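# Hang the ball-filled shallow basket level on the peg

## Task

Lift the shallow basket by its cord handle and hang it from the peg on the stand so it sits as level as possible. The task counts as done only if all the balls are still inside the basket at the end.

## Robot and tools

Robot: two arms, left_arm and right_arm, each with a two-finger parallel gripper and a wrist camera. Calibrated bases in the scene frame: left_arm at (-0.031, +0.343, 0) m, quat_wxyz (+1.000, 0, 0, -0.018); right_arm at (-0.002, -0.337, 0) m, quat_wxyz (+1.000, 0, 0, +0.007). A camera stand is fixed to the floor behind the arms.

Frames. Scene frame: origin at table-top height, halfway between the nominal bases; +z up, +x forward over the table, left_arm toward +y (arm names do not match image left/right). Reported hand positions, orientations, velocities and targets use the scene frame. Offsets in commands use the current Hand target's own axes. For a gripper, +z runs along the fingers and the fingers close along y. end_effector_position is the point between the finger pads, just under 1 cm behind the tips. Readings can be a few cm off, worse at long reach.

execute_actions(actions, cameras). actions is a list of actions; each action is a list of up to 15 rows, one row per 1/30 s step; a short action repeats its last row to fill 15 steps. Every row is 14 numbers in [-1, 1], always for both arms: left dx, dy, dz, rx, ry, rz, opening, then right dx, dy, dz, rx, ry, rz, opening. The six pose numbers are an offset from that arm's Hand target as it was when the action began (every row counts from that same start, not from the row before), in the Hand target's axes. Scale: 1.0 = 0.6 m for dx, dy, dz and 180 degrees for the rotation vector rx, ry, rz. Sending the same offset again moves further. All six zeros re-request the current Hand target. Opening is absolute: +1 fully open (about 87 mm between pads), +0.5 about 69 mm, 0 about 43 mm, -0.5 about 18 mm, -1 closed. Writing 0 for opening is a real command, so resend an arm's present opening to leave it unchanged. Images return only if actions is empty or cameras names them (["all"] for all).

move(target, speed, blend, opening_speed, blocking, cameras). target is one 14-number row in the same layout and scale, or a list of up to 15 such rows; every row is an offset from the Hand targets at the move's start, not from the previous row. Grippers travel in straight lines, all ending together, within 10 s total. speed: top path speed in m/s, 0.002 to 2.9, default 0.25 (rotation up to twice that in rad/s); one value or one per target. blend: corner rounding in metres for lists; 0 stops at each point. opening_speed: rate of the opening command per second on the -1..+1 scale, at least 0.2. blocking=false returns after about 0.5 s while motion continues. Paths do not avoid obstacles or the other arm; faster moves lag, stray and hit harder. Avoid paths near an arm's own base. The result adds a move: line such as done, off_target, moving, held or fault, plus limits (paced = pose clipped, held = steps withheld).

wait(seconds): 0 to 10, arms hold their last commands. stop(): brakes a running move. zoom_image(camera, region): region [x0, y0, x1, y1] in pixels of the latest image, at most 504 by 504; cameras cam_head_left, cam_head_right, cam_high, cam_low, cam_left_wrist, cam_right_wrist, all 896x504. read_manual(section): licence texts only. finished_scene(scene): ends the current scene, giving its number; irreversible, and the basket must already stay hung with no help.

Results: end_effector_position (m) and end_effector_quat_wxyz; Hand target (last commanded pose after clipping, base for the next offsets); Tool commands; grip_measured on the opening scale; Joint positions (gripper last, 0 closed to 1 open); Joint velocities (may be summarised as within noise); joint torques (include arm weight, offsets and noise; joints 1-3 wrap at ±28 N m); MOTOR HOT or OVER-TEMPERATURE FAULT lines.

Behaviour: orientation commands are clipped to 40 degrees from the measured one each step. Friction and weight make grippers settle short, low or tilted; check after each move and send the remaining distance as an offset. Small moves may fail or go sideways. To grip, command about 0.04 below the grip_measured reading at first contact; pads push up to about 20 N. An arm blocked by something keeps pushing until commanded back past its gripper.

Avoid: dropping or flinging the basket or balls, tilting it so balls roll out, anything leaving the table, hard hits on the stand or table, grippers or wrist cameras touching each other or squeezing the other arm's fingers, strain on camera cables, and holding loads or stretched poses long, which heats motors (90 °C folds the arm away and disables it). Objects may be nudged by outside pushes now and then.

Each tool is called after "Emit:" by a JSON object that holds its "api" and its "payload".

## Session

Emit:
{"api": "execute_actions", "payload": {"actions": []}}

Emit:
{"api": "zoom_image", "payload": {"camera": "cam_head_left", "region": [300, 130, 660, 450]}}

Emit:
{"api": "zoom_image", "payload": {"camera": "cam_head_right", "region": [300, 130, 660, 450]}}

Scene clock: 0.00 s.
left_arm: end_effector_position=(+0.3428, +0.3226, +0.0374) grip_measured=+0.976 end_effector_quat_wxyz=(+0.568, +0.017, +0.822, +0.046) | right_arm: end_effector_position=(+0.3540, -0.3643, +0.0350) grip_measured=+1.000 end_effector_quat_wxyz=(+0.554, +0.062, +0.830, -0.028)
Joint positions: left_arm=[-0.114 1.581 0.334 0.88 -0.197 0.027 0.988] | right_arm=[-0.065 1.491 0.287 0.808 0.068 0.053 1]
Joint velocities: within noise
Joint torques (N m): no reading
Heat: left arm: 33 °C; right arm: 32 °C.
Hand target: left_arm +0.3469, +0.3220, +0.0444; +0.577, +0.016, +0.816, +0.045 | right_arm +0.3556, -0.3644, +0.0374; +0.556, +0.062, +0.828, -0.028
Tool commands: left_gripper/opening=+1.0 right_gripper/opening=+1.0
camera_calibration:
cam_left_wrist: T_world_to_cam=[[0.00166941, -0.996978, -0.0776708, 0.320789], [-0.944467, 0.023951, -0.327733, 0.348417], [0.328602, 0.0739046, -0.941572, 0.0411814], [0, 0, 0, 1]] pos_world=[0.315, 0.308431, 0.177879]
cam_right_wrist: T_world_to_cam=[[-0.128001, -0.991758, -0.00565965, -0.319829], [-0.940893, 0.123236, -0.315489, 0.413176], [0.313586, -0.0350576, -0.948912, 0.0550576], [0, 0, 0, 1]] pos_world=[0.330551, -0.366181, 0.180787]

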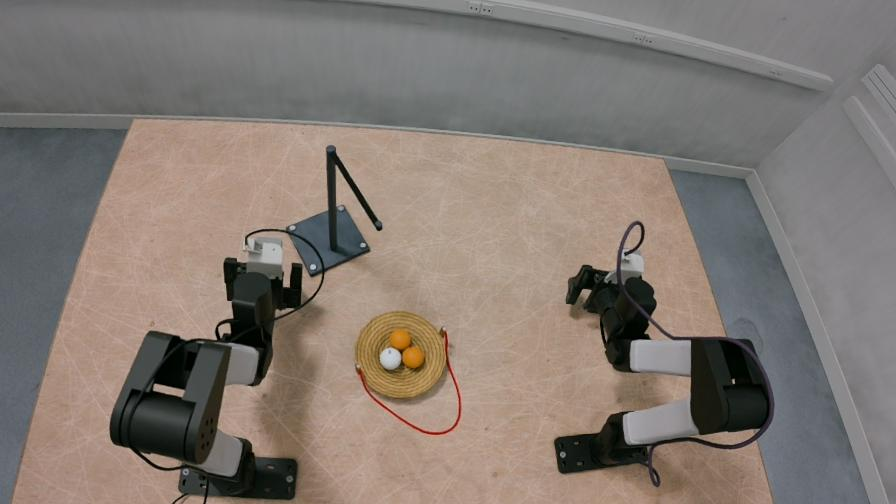

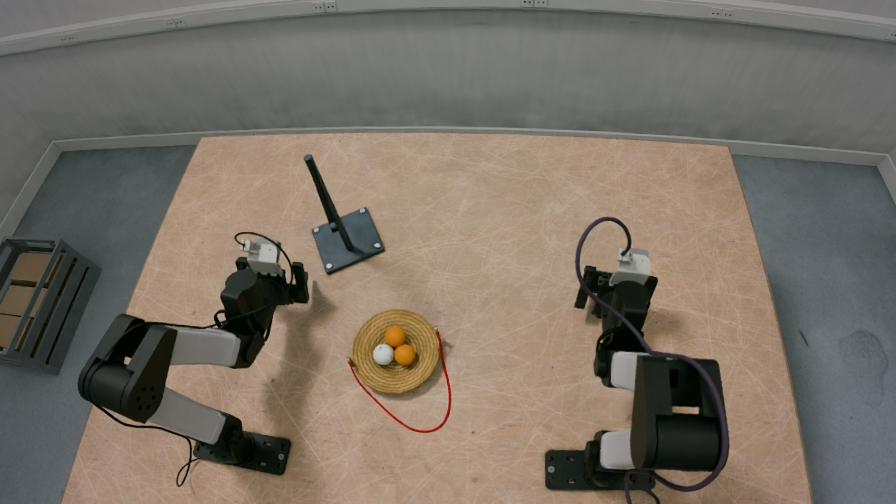

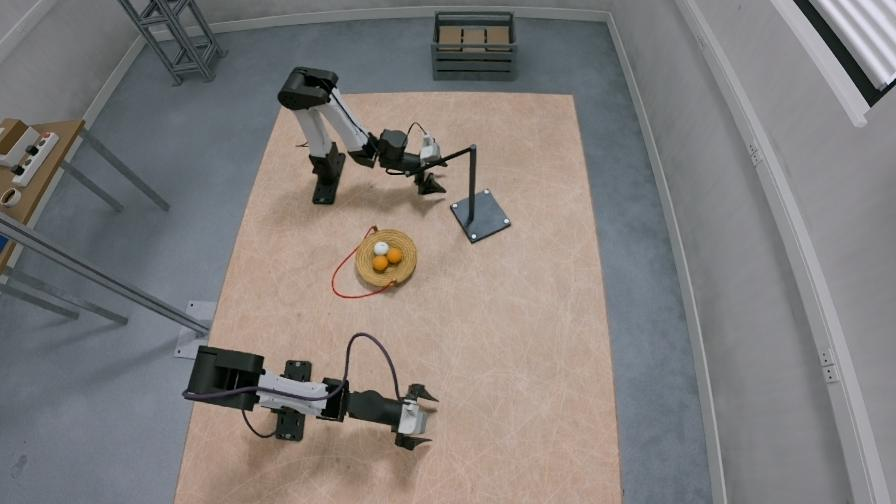

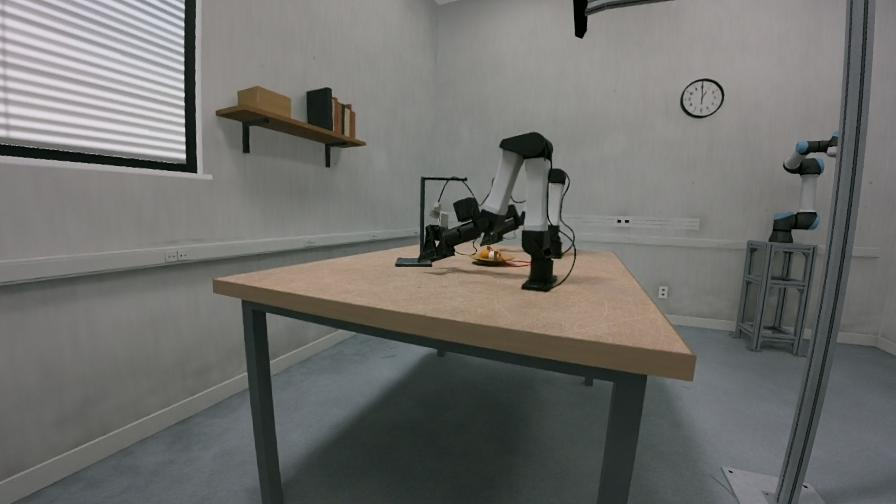

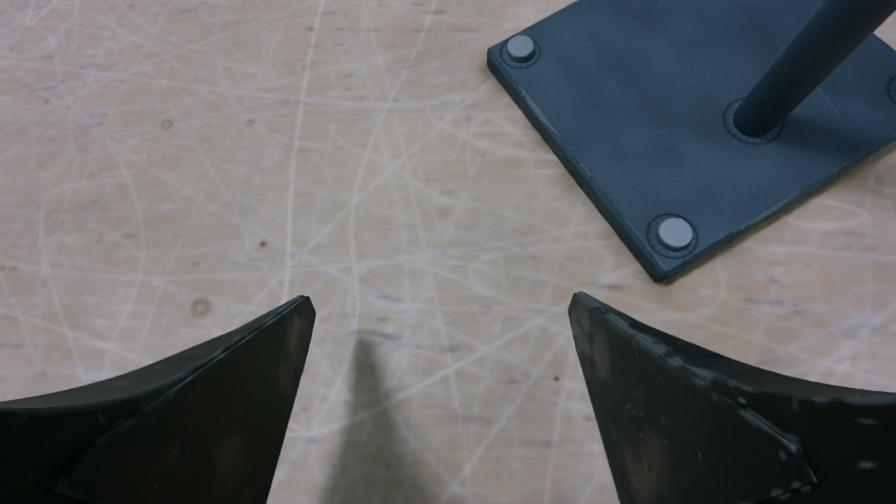

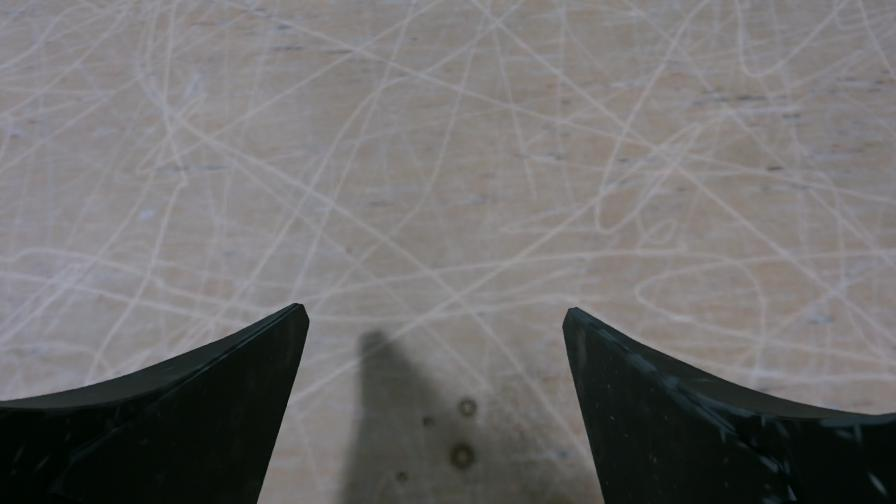

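Scaled by 1.400 from the camera's 896x504 image, which has a finer 1280x720 frame.

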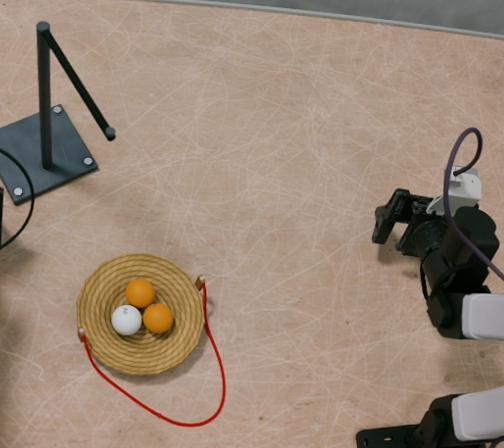

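Scaled by 1.400 from the camera's 896x504 image, which has a finer 1280x720 frame.

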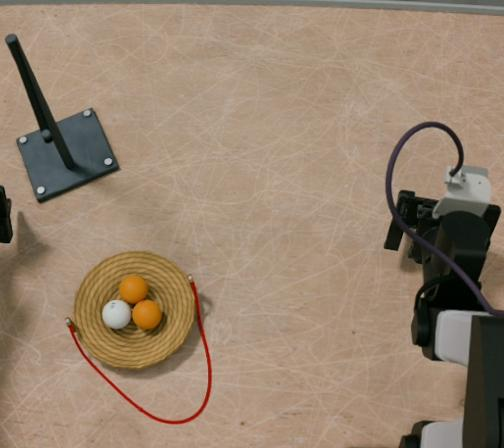

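Emit:
{"api": "move", "payload": {"target": [[-0.0927,-0.097,-0.296,0.17,0.041,0.083,0,0,0,0,0,0,0,1],[-0.2228,-0.4177,-0.5193,0.3435,0.0828,0.1663,0,0,0,0,0,0,0,1]], "speed": 0.35, "blend": [0.05,0], "cameras": ["cam_left_wrist","cam_high"]}}

Scene clock: 103.07 s.
left_arm: end_effector_position=(+0.1058, +0.0500, +0.2389) grip_measured=+0.000 end_effector_quat_wxyz=(+0.348, +0.502, +0.760, -0.223) | right_arm: end_effector_position=(+0.3540, -0.3643, +0.0350) grip_measured=+1.000 end_effector_quat_wxyz=(+0.554, +0.062, +0.830, -0.028)
Joint positions: left_arm=[-1.093 1.193 1.257 -0.783 0.018 0.029 0.5] | right_arm=[-0.065 1.491 0.287 0.808 0.068 0.053 1]
Joint torques (N m): left_arm=[-0.68 -3.02 9.55 1.51 0.17 -0.34] | right_arm=[-0.08 -3.74 5.11 1.81 0.04 0.01]
Heat: left arm: 39 °C; right arm: 34 °C.
Hand target: left_arm +0.1047, +0.0450, +0.2502; +0.353, +0.499, +0.756, -0.233 | right_arm +0.3556, -0.3644, +0.0374; +0.556, +0.062, +0.828, -0.028
Off the commanded pose: left_arm 0.012 m, 1 deg | right_arm 0.003 m, 0 deg.
move: off_target (left_arm)
camera_calibration:
cam_left_wrist: T_world_to_cam=[[-0.923526, -0.383283, 0.0139279, 0.110431], [-0.382969, 0.923527, 0.0208178, 0.00946914], [-0.0208419, 0.0138918, -0.999686, 0.382779], [0, 0, 0, 1]] pos_world=[0.11359, 0.0282638, 0.380924]
Images, in order (width x height): cam_high 896x504, cam_left_wrist 896x504.

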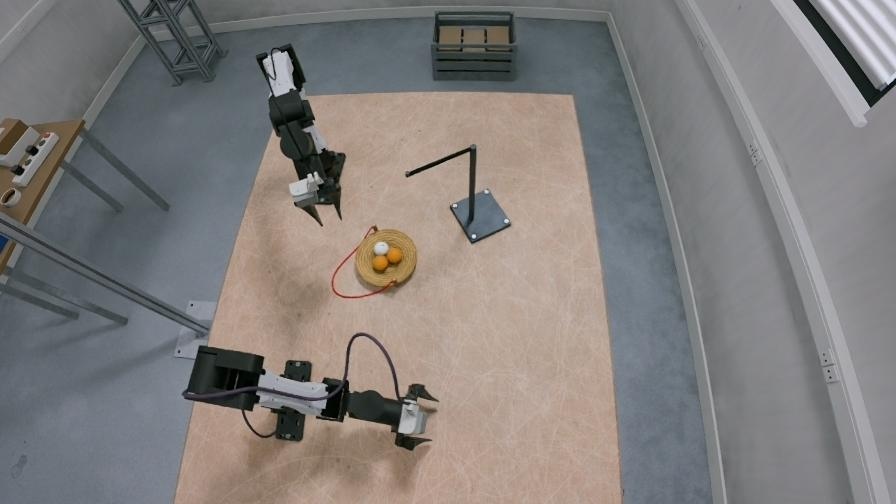

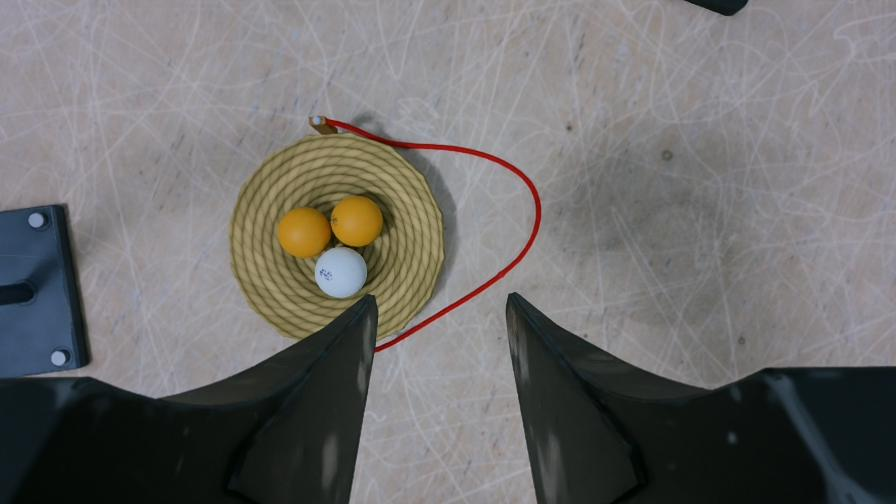

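Emit:
{"api": "zoom_image", "payload": {"camera": "cam_left_wrist", "region": [200, 90, 600, 390]}}

Scaled by 1.260 from the camera's 896x504 image, which has a finer 1280x720 frame.

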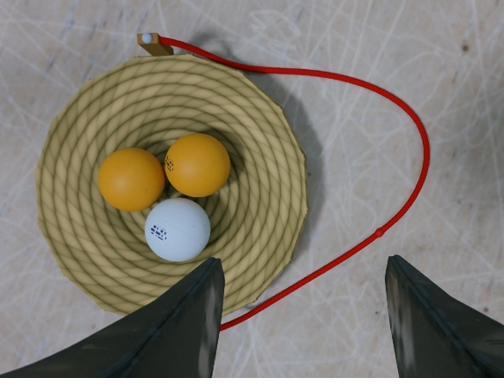

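Emit:
{"api": "move", "payload": {"target": [0,0,0,0,0,0,1,0,0,0,0,0,0,1], "cameras": ["cam_left_wrist"]}}

Emit:
{"api": "zoom_image", "payload": {"camera": "cam_left_wrist", "region": [220, 90, 570, 390]}}

Scene clock: 116.17 s.
left_arm: end_effector_position=(+0.1057, +0.0502, +0.2388) grip_measured=+0.976 end_effector_quat_wxyz=(+0.348, +0.502, +0.760, -0.223) | right_arm: end_effector_position=(+0.3540, -0.3643, +0.0350) grip_measured=+1.000 end_effector_quat_wxyz=(+0.554, +0.062, +0.830, -0.028)
Joint positions: left_arm=[-1.093 1.193 1.257 -0.784 0.018 0.029 0.988] | right_arm=[-0.065 1.491 0.287 0.808 0.068 0.053 1]
Joint torques (N m): left_arm=[-0.59 -3.15 9.55 1.45 0.16 -0.34] | right_arm=[-0.05 -3.78 5.12 1.8 0.05 0.01]
Heat: left arm: 39 °C; right arm: 34 °C.
Hand target: left_arm +0.1047, +0.0450, +0.2501; +0.353, +0.499, +0.756, -0.233 | right_arm +0.3556, -0.3644, +0.0374; +0.556, +0.062, +0.828, -0.028
Off the commanded pose: left_arm 0.013 m, 1 deg | right_arm 0.003 m, 0 deg.
move: off_target (left_arm)
camera_calibration:
cam_left_wrist: T_world_to_cam=[[-0.923522, -0.383293, 0.0139364, 0.11043], [-0.382963, 0.923512, 0.0215815, 0.00918162], [-0.0211424, 0.0145939, -0.99967, 0.382588], [0, 0, 0, 1]] pos_world=[0.11359, 0.0282644, 0.380725]
Images, in order (width x height): cam_left_wrist 896x504.

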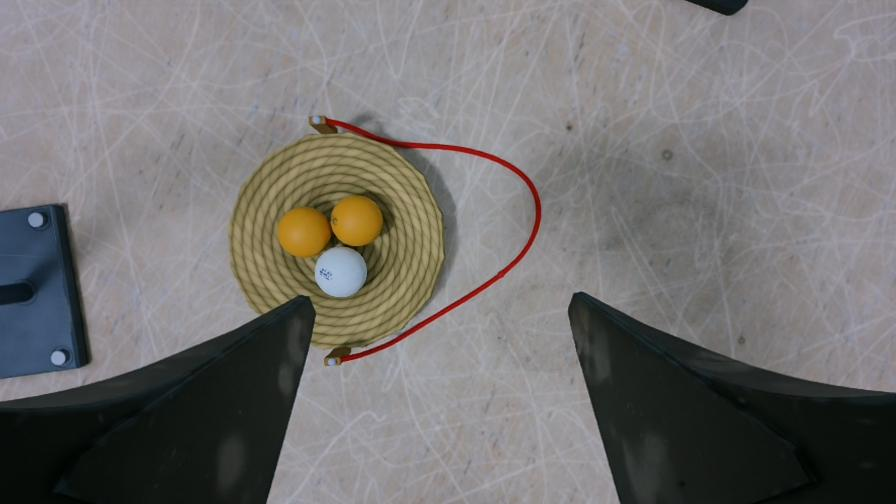

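Scaled by 1.440 from the camera's 896x504 image, which has a finer 1280x720 frame.

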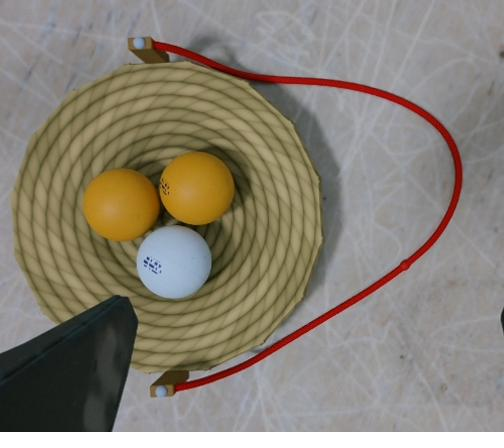

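Emit:
{"api": "move", "payload": {"target": [0.2015,-0.1375,0.2655,0.0488,0.0003,0.0409,0,0,0,0,0,0,0,1], "speed": 0.25, "cameras": ["cam_left_wrist"]}}

Scene clock: 196.67 s.
left_arm: end_effector_position=(+0.0465, -0.0275, +0.0604) grip_measured=+0.000 end_effector_quat_wxyz=(+0.327, +0.575, +0.700, -0.269) | right_arm: end_effector_position=(+0.3540, -0.3643, +0.0350) grip_measured=+1.000 end_effector_quat_wxyz=(+0.554, +0.062, +0.830, -0.028)
Joint positions: left_arm=[-1.326 1.474 0.72 0.057 0.01 0.008 0.5] | right_arm=[-0.065 1.491 0.287 0.808 0.068 0.053 1]
Joint torques (N m): left_arm=[-0.65 -4.62 5.55 1.74 0.02 -0.34] | right_arm=[-0.08 -3.81 5.08 1.8 0.04 0.01]
Heat: left arm: 39 °C; right arm: 34 °C.
Hand target: left_arm +0.0464, -0.0284, +0.0552; +0.328, +0.572, +0.703, -0.267 | right_arm +0.3556, -0.3644, +0.0374; +0.556, +0.062, +0.828, -0.028
Off the commanded pose: left_arm 0.005 m, 0 deg | right_arm 0.003 m, 0 deg.
move: done
camera_calibration:
cam_left_wrist: T_world_to_cam=[[-0.983438, -0.179631, 0.0241316, 0.0362474], [-0.179716, 0.983717, -0.00140588, 0.0557575], [-0.0234861, -0.00571943, -0.999708, 0.203746], [0, 0, 0, 1]] pos_world=[0.0504528, -0.0471731, 0.20289]
Images, in order (width x height): cam_left_wrist 896x504.

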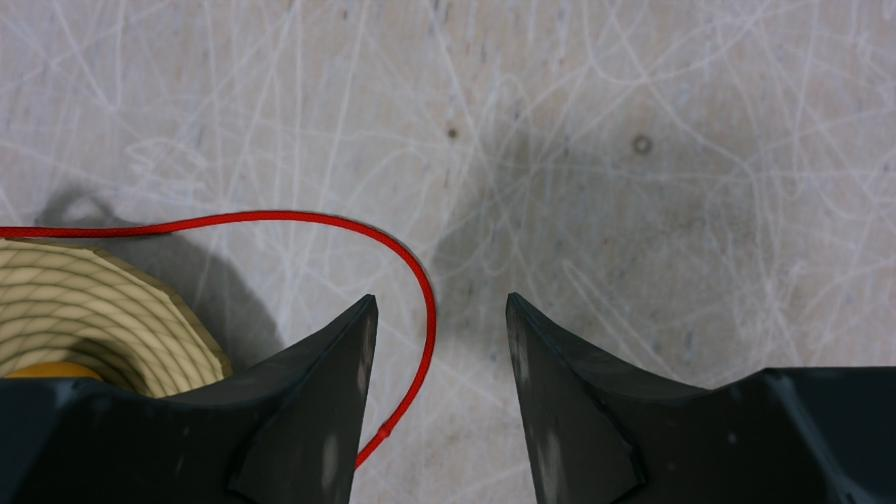

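Emit:
{"api": "move", "payload": {"target": [0.0597,0.0083,0.0403,0,0,0,0,0,0,0,0,0,0,1], "speed": 0.08, "cameras": ["cam_left_wrist"]}}

Emit:
{"api": "zoom_image", "payload": {"camera": "cam_left_wrist", "region": [340, 220, 540, 370]}}

Scene clock: 210.57 s.
left_arm: end_effector_position=(+0.0489, -0.0243, +0.0168) grip_measured=+0.000 end_effector_quat_wxyz=(+0.328, +0.572, +0.703, -0.267) | right_arm: end_effector_position=(+0.3540, -0.3643, +0.0350) grip_measured=+1.000 end_effector_quat_wxyz=(+0.554, +0.062, +0.830, -0.028)
Joint positions: left_arm=[-1.317 1.586 0.614 0.274 0.01 0.008 0.5] | right_arm=[-0.065 1.491 0.287 0.808 0.068 0.053 1]
Joint torques (N m): left_arm=[0.29 -5.26 4.59 1.79 0.11 -0.2] | right_arm=[-0.03 -3.78 5.12 1.8 0.04 0.02]
Heat: left arm: 39 °C; right arm: 34 °C.
Hand target: left_arm +0.0504, -0.0229, +0.0122; +0.328, +0.572, +0.703, -0.267 | right_arm +0.3556, -0.3644, +0.0374; +0.556, +0.062, +0.828, -0.028
Off the commanded pose: left_arm 0.005 m, 0 deg | right_arm 0.003 m, 0 deg.
move: done
camera_calibration:
cam_left_wrist: T_world_to_cam=[[-0.981974, -0.187464, 0.0241886, 0.0399741], [-0.187524, 0.98226, -0.000218441, 0.0532632], [-0.0237186, -0.00475046, -0.999707, 0.160293], [0, 0, 0, 1]] pos_world=[0.0530436, -0.0440631, 0.159291]
Images, in order (width x height): cam_left_wrist 896x504.

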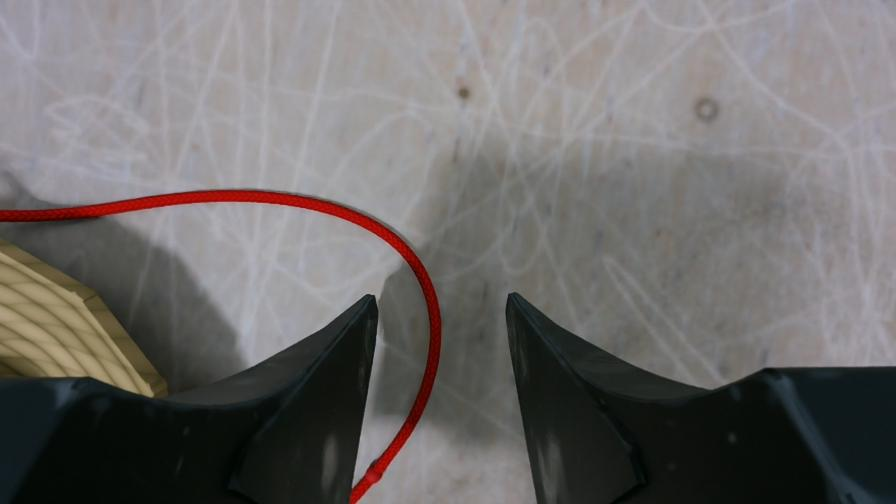

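Scaled by 2.520 from the camera's 896x504 image, which has a finer 1280x720 frame.

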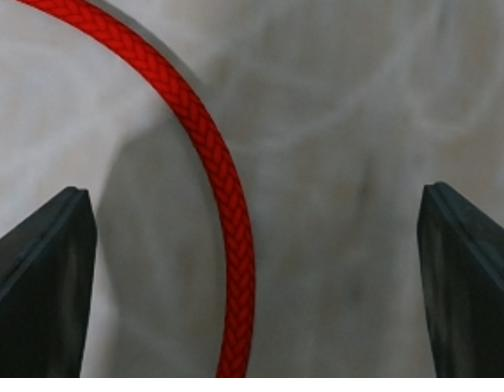

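Emit:
{"api": "move", "payload": {"target": [[0.0089,0,0.0075,0,0,0,0,0,0,0,0,0,0,1],[0.0089,0,0.0075,0,0,0,-0.95,0,0,0,0,0,0,1]], "speed": 0.04, "opening_speed": 0.8, "cameras": ["cam_left_wrist"]}}

Emit:
{"api": "zoom_image", "payload": {"camera": "cam_left_wrist", "region": [340, 220, 540, 370]}}

Scene clock: 222.53 s.
left_arm: end_effector_position=(+0.0496, -0.0269, +0.0126) grip_measured=-0.941 end_effector_quat_wxyz=(+0.333, +0.570, +0.701, -0.271) | right_arm: end_effector_position=(+0.3540, -0.3643, +0.0350) grip_measured=+1.000 end_effector_quat_wxyz=(+0.554, +0.062, +0.830, -0.028)
Joint positions: left_arm=[-1.317 1.609 0.604 0.32 0.01 0.008 0.03] | right_arm=[-0.065 1.491 0.287 0.808 0.068 0.053 1]
Joint torques (N m): left_arm=[0.34 -5.22 4.3 1.63 0.14 -0.19] | right_arm=[-0.03 -3.78 5.11 1.82 0.05 0.02]
Heat: left arm: 40 °C; right arm: 35 °C.
Hand target: left_arm +0.0503, -0.0230, +0.0053; +0.328, +0.572, +0.703, -0.267 | right_arm +0.3556, -0.3644, +0.0374; +0.556, +0.062, +0.828, -0.028
Off the commanded pose: left_arm 0.008 m, 1 deg | right_arm 0.003 m, 0 deg.
move: done
camera_calibration:
cam_left_wrist: T_world_to_cam=[[-0.981963, -0.187564, 0.023821, 0.0402654], [-0.18791, 0.982097, -0.0132151, 0.0561471], [-0.0209159, -0.017453, -0.999629, 0.155655], [0, 0, 0, 1]] pos_world=[0.0533454, -0.044873, 0.15538]
Images, in order (width x height): cam_left_wrist 896x504.

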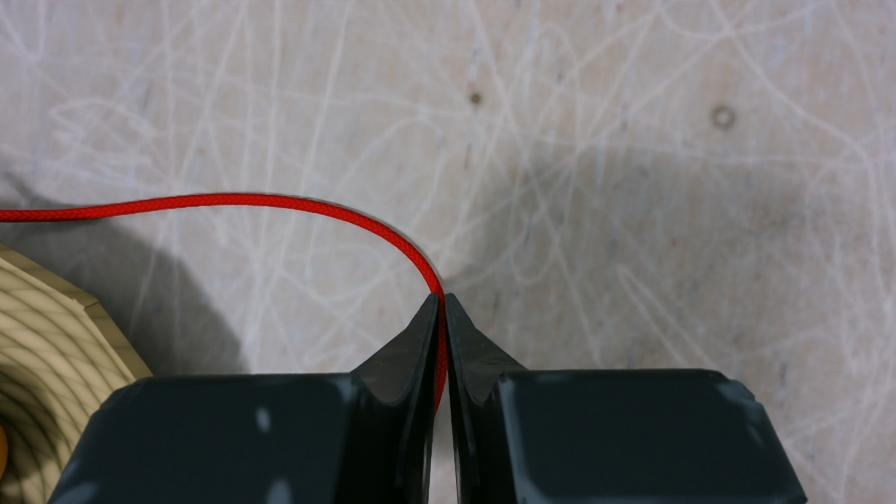

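Scaled by 2.520 from the camera's 896x504 image, which has a finer 1280x720 frame.

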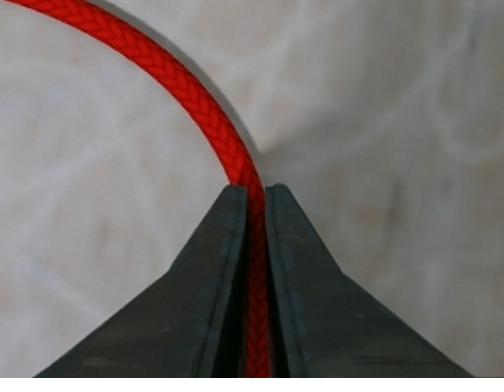

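Emit:
{"api": "move", "payload": {"target": [[0,0,0,0,0,0,-1,0,0,0,0,0,0,1],[-0.0638,0,-0.0536,0,0,0,-1,0,0,0,0,0,0,1],[-0.277,0.2552,-0.333,-0.0596,0,-0.05,-1,0,0,0,0,0,0,1]], "speed": 0.16, "blend": [0,0.03,0], "cameras": ["cam_left_wrist","cam_high","cam_head_right"]}}

Scene clock: 248.40 s.
left_arm: end_effector_position=(+0.1881, +0.0565, +0.2511) grip_measured=-0.941 end_effector_quat_wxyz=(+0.350, +0.480, +0.774, -0.220) | right_arm: end_effector_position=(+0.3540, -0.3643, +0.0350) grip_measured=+1.000 end_effector_quat_wxyz=(+0.554, +0.062, +0.830, -0.028)
Joint positions: left_arm=[-0.802 1.356 1.423 -0.804 0.209 0.18 0.03] | right_arm=[-0.065 1.491 0.287 0.808 0.068 0.053 1]
Joint torques (N m): left_arm=[0.16 -4.41 9.29 1.44 0.25 -0.17] | right_arm=[-0.02 -3.79 5.11 1.81 0.05 0.02]
Heat: left arm: 40 °C; right arm: 35 °C.
Hand target: left_arm +0.1909, +0.0534, +0.2610; +0.358, +0.482, +0.767, -0.225 | right_arm +0.3556, -0.3644, +0.0374; +0.556, +0.062, +0.828, -0.028
Off the commanded pose: left_arm 0.011 m, 1 deg | right_arm 0.003 m, 0 deg.
move: off_target (left_arm); blend cut to 0.0249 m at target 2
camera_calibration:
cam_left_wrist: T_world_to_cam=[[-0.903145, -0.428361, 0.0289084, 0.183786], [-0.427936, 0.90359, 0.0198968, 0.0445873], [-0.0346444, 0.00559871, -0.999384, 0.399649], [0, 0, 0, 1]] pos_world=[0.198911, 0.0362005, 0.393203]
Images, in order (width x height): cam_head_right 896x504, cam_high 896x504, cam_left_wrist 896x504.

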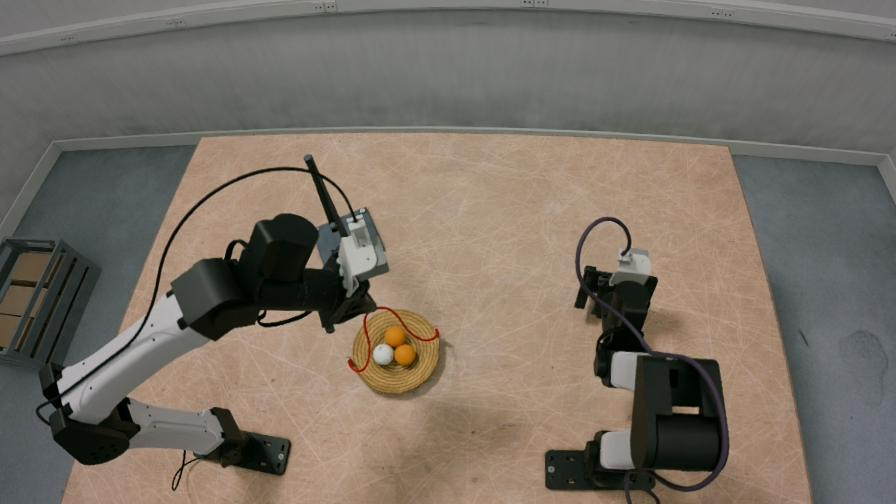

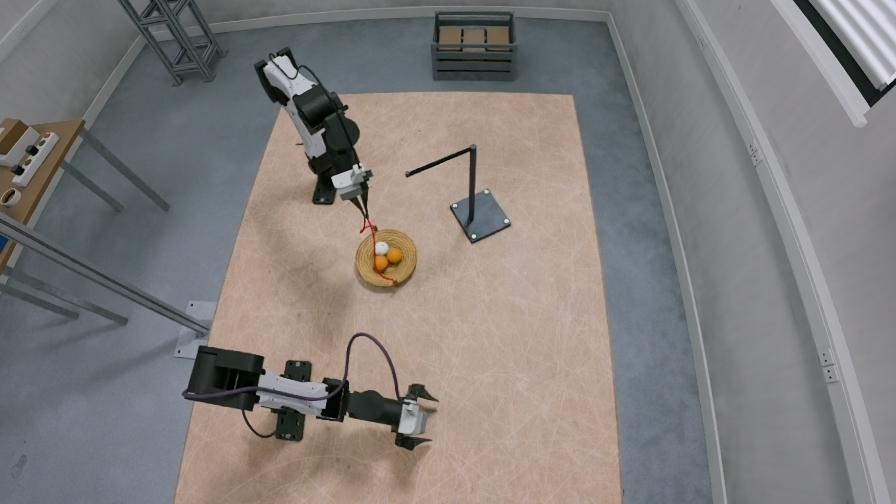

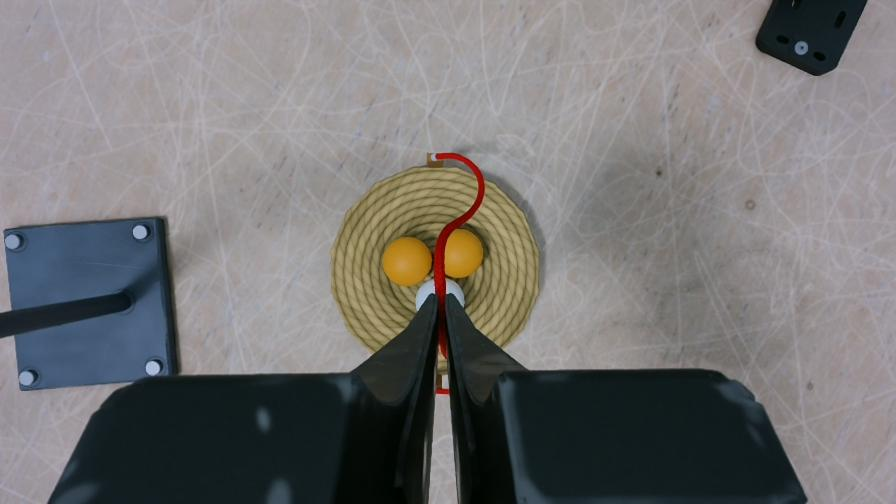

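Emit:
{"api": "move", "payload": {"target": [-0.0383,0.0067,-0.0321,0,0,0,-1,0,0,0,0,0,0,1], "speed": 0.08, "cameras": ["cam_left_wrist","cam_high","cam_head_right"]}}

Emit:
{"api": "zoom_image", "payload": {"camera": "cam_high", "region": [320, 190, 440, 310]}}

Emit:
{"api": "zoom_image", "payload": {"camera": "cam_head_right", "region": [320, 270, 470, 410]}}

Scene clock: 260.10 s.
left_arm: end_effector_position=(+0.1911, +0.0578, +0.2795) grip_measured=-0.941 end_effector_quat_wxyz=(+0.347, +0.481, +0.774, -0.220) | right_arm: end_effector_position=(+0.3540, -0.3643, +0.0350) grip_measured=+1.000 end_effector_quat_wxyz=(+0.554, +0.062, +0.830, -0.028)
Joint positions: left_arm=[-0.79 1.406 1.588 -0.928 0.219 0.19 0.029] | right_arm=[-0.065 1.491 0.287 0.808 0.068 0.053 1]
Joint torques (N m): left_arm=[0.32 -4.62 9.32 1.45 0.26 -0.19] | right_arm=[-0.03 -3.79 5.14 1.82 0.05 0]
Heat: left arm: 39 °C; right arm: 35 °C.
Hand target: left_arm +0.1944, +0.0551, +0.2911; +0.358, +0.482, +0.767, -0.225 | right_arm +0.3556, -0.3644, +0.0374; +0.556, +0.062, +0.828, -0.028
Off the commanded pose: left_arm 0.012 m, 2 deg | right_arm 0.003 m, 0 deg.
move: off_target (left_arm)
camera_calibration:
cam_left_wrist: T_world_to_cam=[[-0.903846, -0.426747, 0.0308127, 0.185674], [-0.426052, 0.904304, 0.0267213, 0.0419191], [-0.0392672, 0.0110241, -0.999168, 0.428605], [0, 0, 0, 1]] pos_world=[0.20251, 0.0366032, 0.421407]
Images, in order (width x height): cam_head_right 896x504, cam_high 896x504, cam_left_wrist 896x504.

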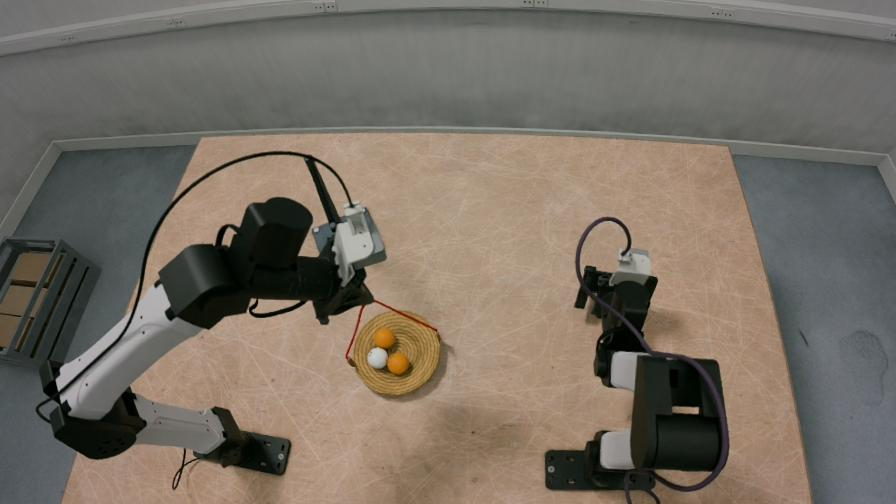

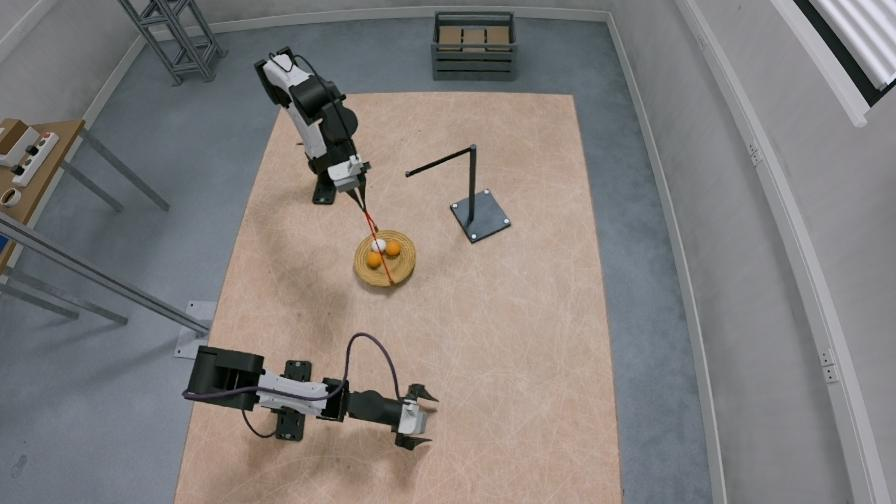

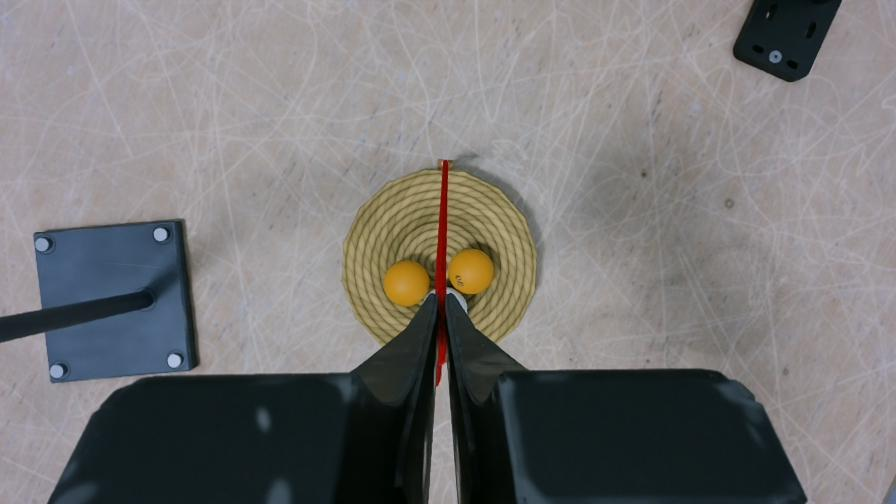

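Scaled by 4.200 from the camera's 896x504 image, which has a finer 1280x720 frame.

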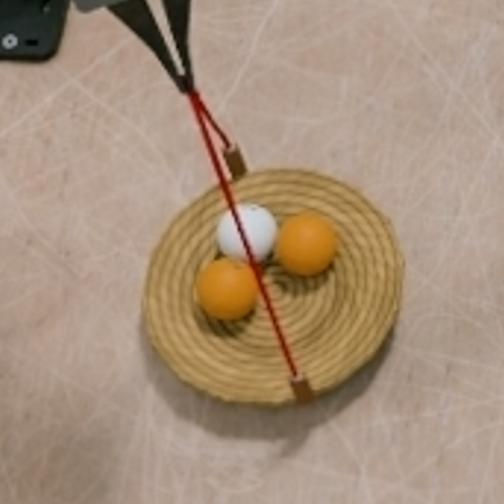

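Scaled by 3.360 from the camera's 896x504 image, which has a finer 1280x720 frame.

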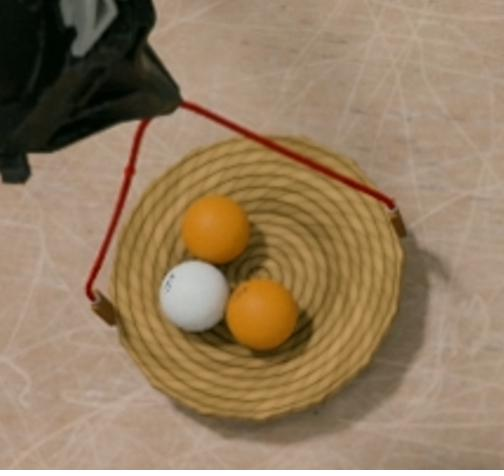

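Emit:
{"api": "move", "payload": {"target": [[0.2875,-0.2728,0.2568,0.0596,0,0.05,-1,0,0,0,0,0,0,1],[0.3533,-0.2728,0.312,0.0596,0,0.05,-1,0,0,0,0,0,0,1],[0.3533,-0.2728,0.312,0.0596,0,0.05,0,0,0,0,0,0,0,1],[0.3167,-0.2717,0.2738,0.0596,0,0.05,0,0,0,0,0,0,0,1]], "speed": [0.18,0.06,0.06,0.08], "blend": [0.02,0,0,0], "opening_speed": 1.5, "cameras": ["cam_left_wrist"]}}

Scene clock: 305.77 s.
left_arm: end_effector_position=(+0.0472, -0.0065, +0.0202) grip_measured=+0.000 end_effector_quat_wxyz=(+0.308, +0.581, +0.709, -0.254) | right_arm: end_effector_position=(+0.3540, -0.3643, +0.0350) grip_measured=+1.000 end_effector_quat_wxyz=(+0.554, +0.062, +0.830, -0.028)
Joint positions: left_arm=[-1.306 1.519 0.61 0.159 0.024 0.02 0.5] | right_arm=[-0.065 1.491 0.287 0.808 0.068 0.053 1]
Joint torques (N m): left_arm=[-0.73 -8.23 8.34 1.43 0 -0.35] | right_arm=[-0.08 -3.78 5.08 1.81 0.03 0.01]
Heat: left arm: 39 °C; right arm: 36 °C.
Hand target: left_arm +0.0493, -0.0189, +0.0397; +0.328, +0.572, +0.703, -0.267 | right_arm +0.3556, -0.3644, +0.0374; +0.556, +0.062, +0.828, -0.028
Off the commanded pose: left_arm 0.023 m, 3 deg | right_arm 0.003 m, 0 deg.
move: off_target (left_arm)
camera_calibration:
cam_left_wrist: T_world_to_cam=[[-0.982907, -0.182222, 0.026251, 0.0416092], [-0.180692, 0.98216, 0.0520864, 0.0339736], [-0.035274, 0.0464528, -0.998297, 0.164579], [0, 0, 0, 1]] pos_world=[0.0528421, -0.0334305, 0.161437]
Images, in order (width x height): cam_left_wrist 896x504.

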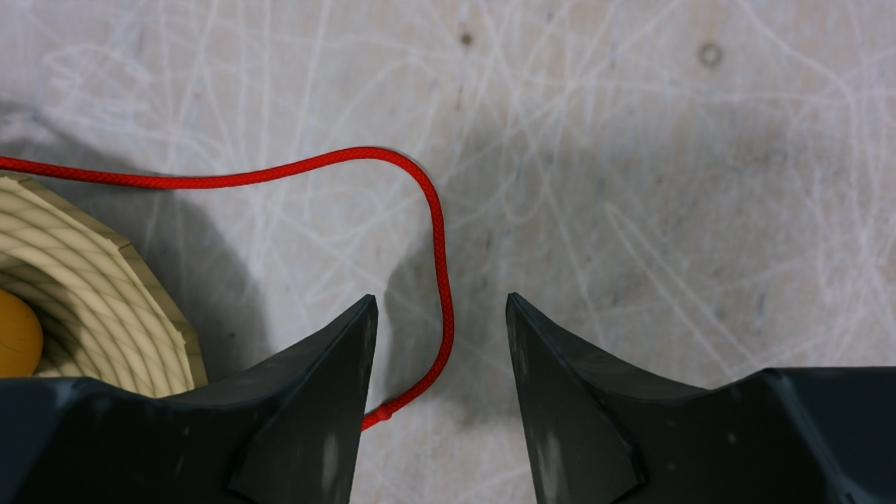

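Emit:
{"api": "execute_actions", "payload": {"actions": [], "cameras": ["cam_left_wrist"]}}

Scene clock: 346.70 s.
left_arm: end_effector_position=(+0.0472, -0.0064, +0.0201) grip_measured=+0.000 end_effector_quat_wxyz=(+0.308, +0.581, +0.709, -0.253) | right_arm: end_effector_position=(+0.3540, -0.3643, +0.0350) grip_measured=+1.000 end_effector_quat_wxyz=(+0.554, +0.062, +0.830, -0.028)
Joint positions: left_arm=[-1.306 1.519 0.61 0.159 0.024 0.02 0.5] | right_arm=[-0.065 1.491 0.287 0.808 0.068 0.053 1]
Joint velocities: within noise
Joint torques (N m): left_arm=[-0.76 -8.16 8.38 1.42 -0.02 -0.34] | right_arm=[-0.02 -3.79 5.11 1.82 0.05 0.02]
Heat: left arm: 40 °C; right arm: 36 °C.
Hand target: left_arm +0.0493, -0.0189, +0.0397; +0.328, +0.572, +0.703, -0.267 | right_arm +0.3556, -0.3644, +0.0374; +0.556, +0.062, +0.828, -0.028
Tool commands: left_gripper/opening=+0.0 right_gripper/opening=+1.0
Off the commanded pose: left_arm 0.024 m, 3 deg | right_arm 0.003 m, 0 deg.
camera_calibration:
cam_left_wrist: T_world_to_cam=[[-0.982904, -0.182233, 0.0262763, 0.0416072], [-0.180687, 0.982139, 0.0524967, 0.0339113], [-0.0353735, 0.0468514, -0.998275, 0.164494], [0, 0, 0, 1]] pos_world=[0.052842, -0.0334302, 0.161337]
Images, in order (width x height): cam_left_wrist 896x504.

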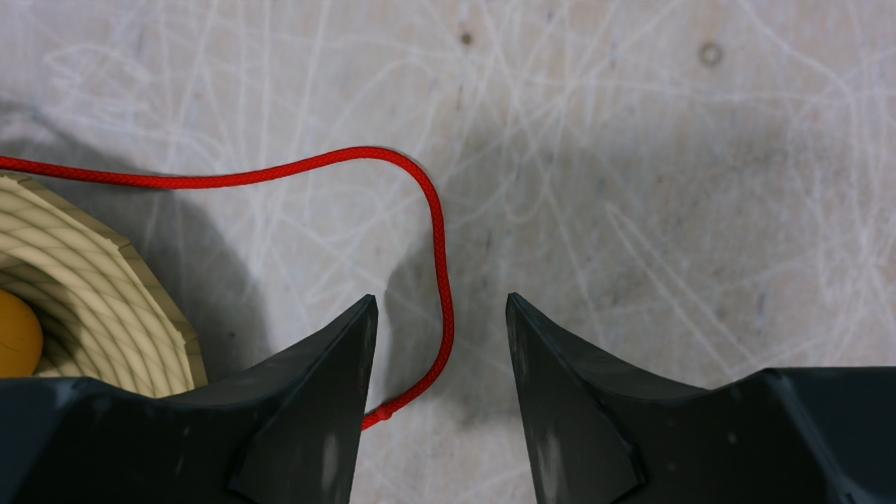

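Emit:
{"api": "move", "payload": {"target": [0.0365, -0.0017, 0.0413, 0, 0, 0, 0, 0, 0, 0, 0, 0, 0, 1], "speed": 0.06, "cameras": ["cam_left_wrist"]}}

Scene clock: 374.40 s.
left_arm: end_effector_position=(+0.0505, -0.0258, +0.0127) grip_measured=+0.000 end_effector_quat_wxyz=(+0.328, +0.574, +0.700, -0.269) | right_arm: end_effector_position=(+0.3540, -0.3643, +0.0350) grip_measured=+1.000 end_effector_quat_wxyz=(+0.554, +0.062, +0.830, -0.028)
Joint positions: left_arm=[-1.31 1.606 0.61 0.302 0.02 0.017 0.5] | right_arm=[-0.065 1.491 0.287 0.808 0.068 0.053 1]
Joint torques (N m): left_arm=[-0.64 -5.34 4.18 1.73 0 -0.36] | right_arm=[-0.09 -3.79 5.08 1.81 0.05 0.01]
Heat: left arm: 40 °C; right arm: 36 °C.
Hand target: left_arm +0.0493, -0.0239, +0.0071; +0.328, +0.572, +0.703, -0.267 | right_arm +0.3556, -0.3644, +0.0374; +0.556, +0.062, +0.828, -0.028
Off the commanded pose: left_arm 0.006 m, 0 deg | right_arm 0.003 m, 0 deg.
move: done
camera_calibration:
cam_left_wrist: T_world_to_cam=[[-0.983296, -0.180481, 0.0235599, 0.0416511], [-0.180619, 0.983546, -0.00384274, 0.0547461], [-0.0224787, -0.00803391, -0.999715, 0.156104], [0, 0, 0, 1]] pos_world=[0.0543526, -0.0450739, 0.155289]
Images, in order (width x height): cam_left_wrist 896x504.

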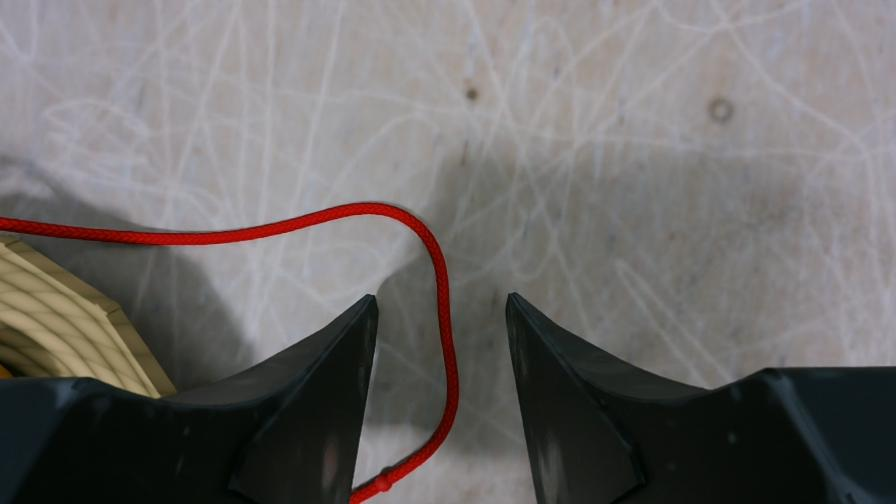

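Emit:
{"api": "move", "payload": {"target": [[-0.0016, 0.0024, -0.0316, 0, 0, 0, 0, 0, 0, 0, 0, 0, 0, 1], [0.0124, 0.0015, -0.0148, 0, 0, 0, 0, 0, 0, 0, 0, 0, 0, 1]], "speed": 0.06, "cameras": ["cam_left_wrist"]}}

Scene clock: 394.30 s.
left_arm: end_effector_position=(+0.0480, -0.0145, +0.0124) grip_measured=+0.000 end_effector_quat_wxyz=(+0.328, +0.574, +0.700, -0.269) | right_arm: end_effector_position=(+0.3540, -0.3643, +0.0350) grip_measured=+1.000 end_effector_quat_wxyz=(+0.554, +0.062, +0.830, -0.028)
Joint positions: left_arm=[-1.31 1.564 0.566 0.304 0.02 0.017 0.5] | right_arm=[-0.065 1.491 0.287 0.808 0.068 0.053 1]
Joint torques (N m): left_arm=[-0.4 -4.96 4.33 1.77 0.06 -0.32] | right_arm=[-0.08 -3.82 5.15 1.82 0.05 0.03]
Heat: left arm: 39 °C; right arm: 36 °C.
Hand target: left_arm +0.0478, -0.0124, +0.0071; +0.328, +0.572, +0.703, -0.267 | right_arm +0.3556, -0.3644, +0.0374; +0.556, +0.062, +0.828, -0.028
Off the commanded pose: left_arm 0.006 m, 0 deg | right_arm 0.003 m, 0 deg.
move: done
camera_calibration:
cam_left_wrist: T_world_to_cam=[[-0.983294, -0.18049, 0.023586, 0.0411185], [-0.180619, 0.983547, -0.00343126, 0.0431956], [-0.0225787, -0.00763403, -0.999716, 0.155855], [0, 0, 0, 1]] pos_world=[0.0517525, -0.0338736, 0.154989]
Images, in order (width x height): cam_left_wrist 896x504.

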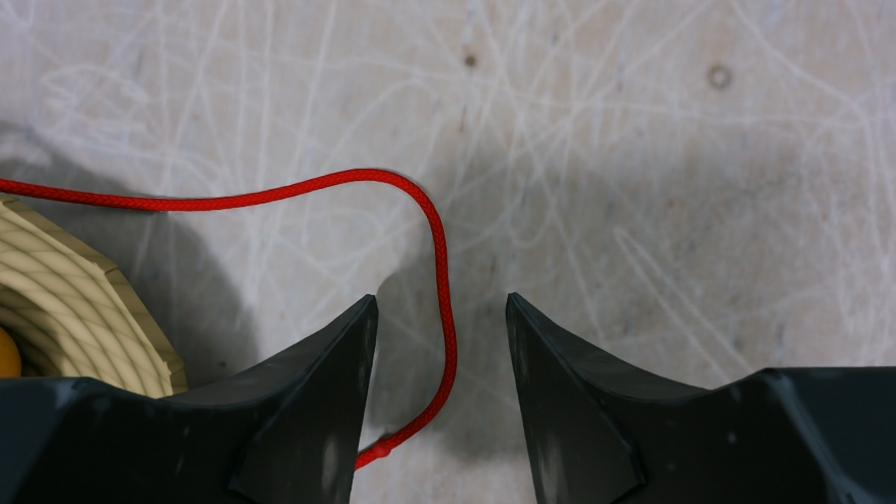

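Emit:
{"api": "move", "payload": {"target": [0, 0, 0, 0, 0, 0, -1, 0, 0, 0, 0, 0, 0, 1], "opening_speed": 1.5, "cameras": ["cam_left_wrist"]}}

Scene clock: 398.97 s.
left_arm: end_effector_position=(+0.0480, -0.0146, +0.0125) grip_measured=-0.942 end_effector_quat_wxyz=(+0.328, +0.574, +0.700, -0.269) | right_arm: end_effector_position=(+0.3540, -0.3643, +0.0350) grip_measured=+1.000 end_effector_quat_wxyz=(+0.554, +0.062, +0.830, -0.028)
Joint positions: left_arm=[-1.31 1.564 0.566 0.304 0.02 0.017 0.029] | right_arm=[-0.065 1.491 0.287 0.808 0.068 0.053 1]
Joint torques (N m): left_arm=[-0.4 -4.98 4.27 1.78 0.04 -0.32] | right_arm=[-0.08 -3.75 5.09 1.81 0.05 0.01]
Heat: left arm: 39 °C; right arm: 36 °C.
Hand target: left_arm +0.0478, -0.0124, +0.0071; +0.328, +0.572, +0.703, -0.267 | right_arm +0.3556, -0.3644, +0.0374; +0.556, +0.062, +0.828, -0.028
Off the commanded pose: left_arm 0.006 m, 0 deg | right_arm 0.003 m, 0 deg.
move: done
camera_calibration:
cam_left_wrist: T_world_to_cam=[[-0.983296, -0.180481, 0.0235599, 0.0411207], [-0.180619, 0.983546, -0.00384274, 0.04326], [-0.0224787, -0.00803391, -0.999715, 0.155936], [0, 0, 0, 1]] pos_world=[0.0517526, -0.0338739, 0.155089]
Images, in order (width x height): cam_left_wrist 896x504.

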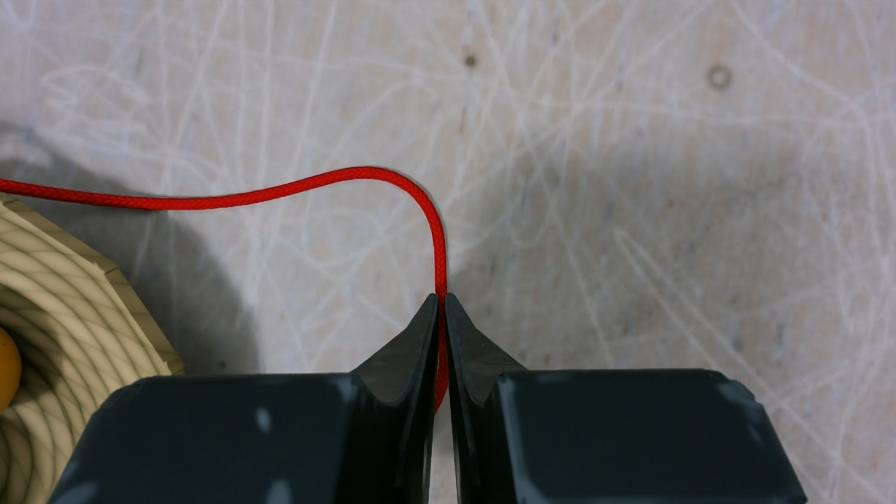

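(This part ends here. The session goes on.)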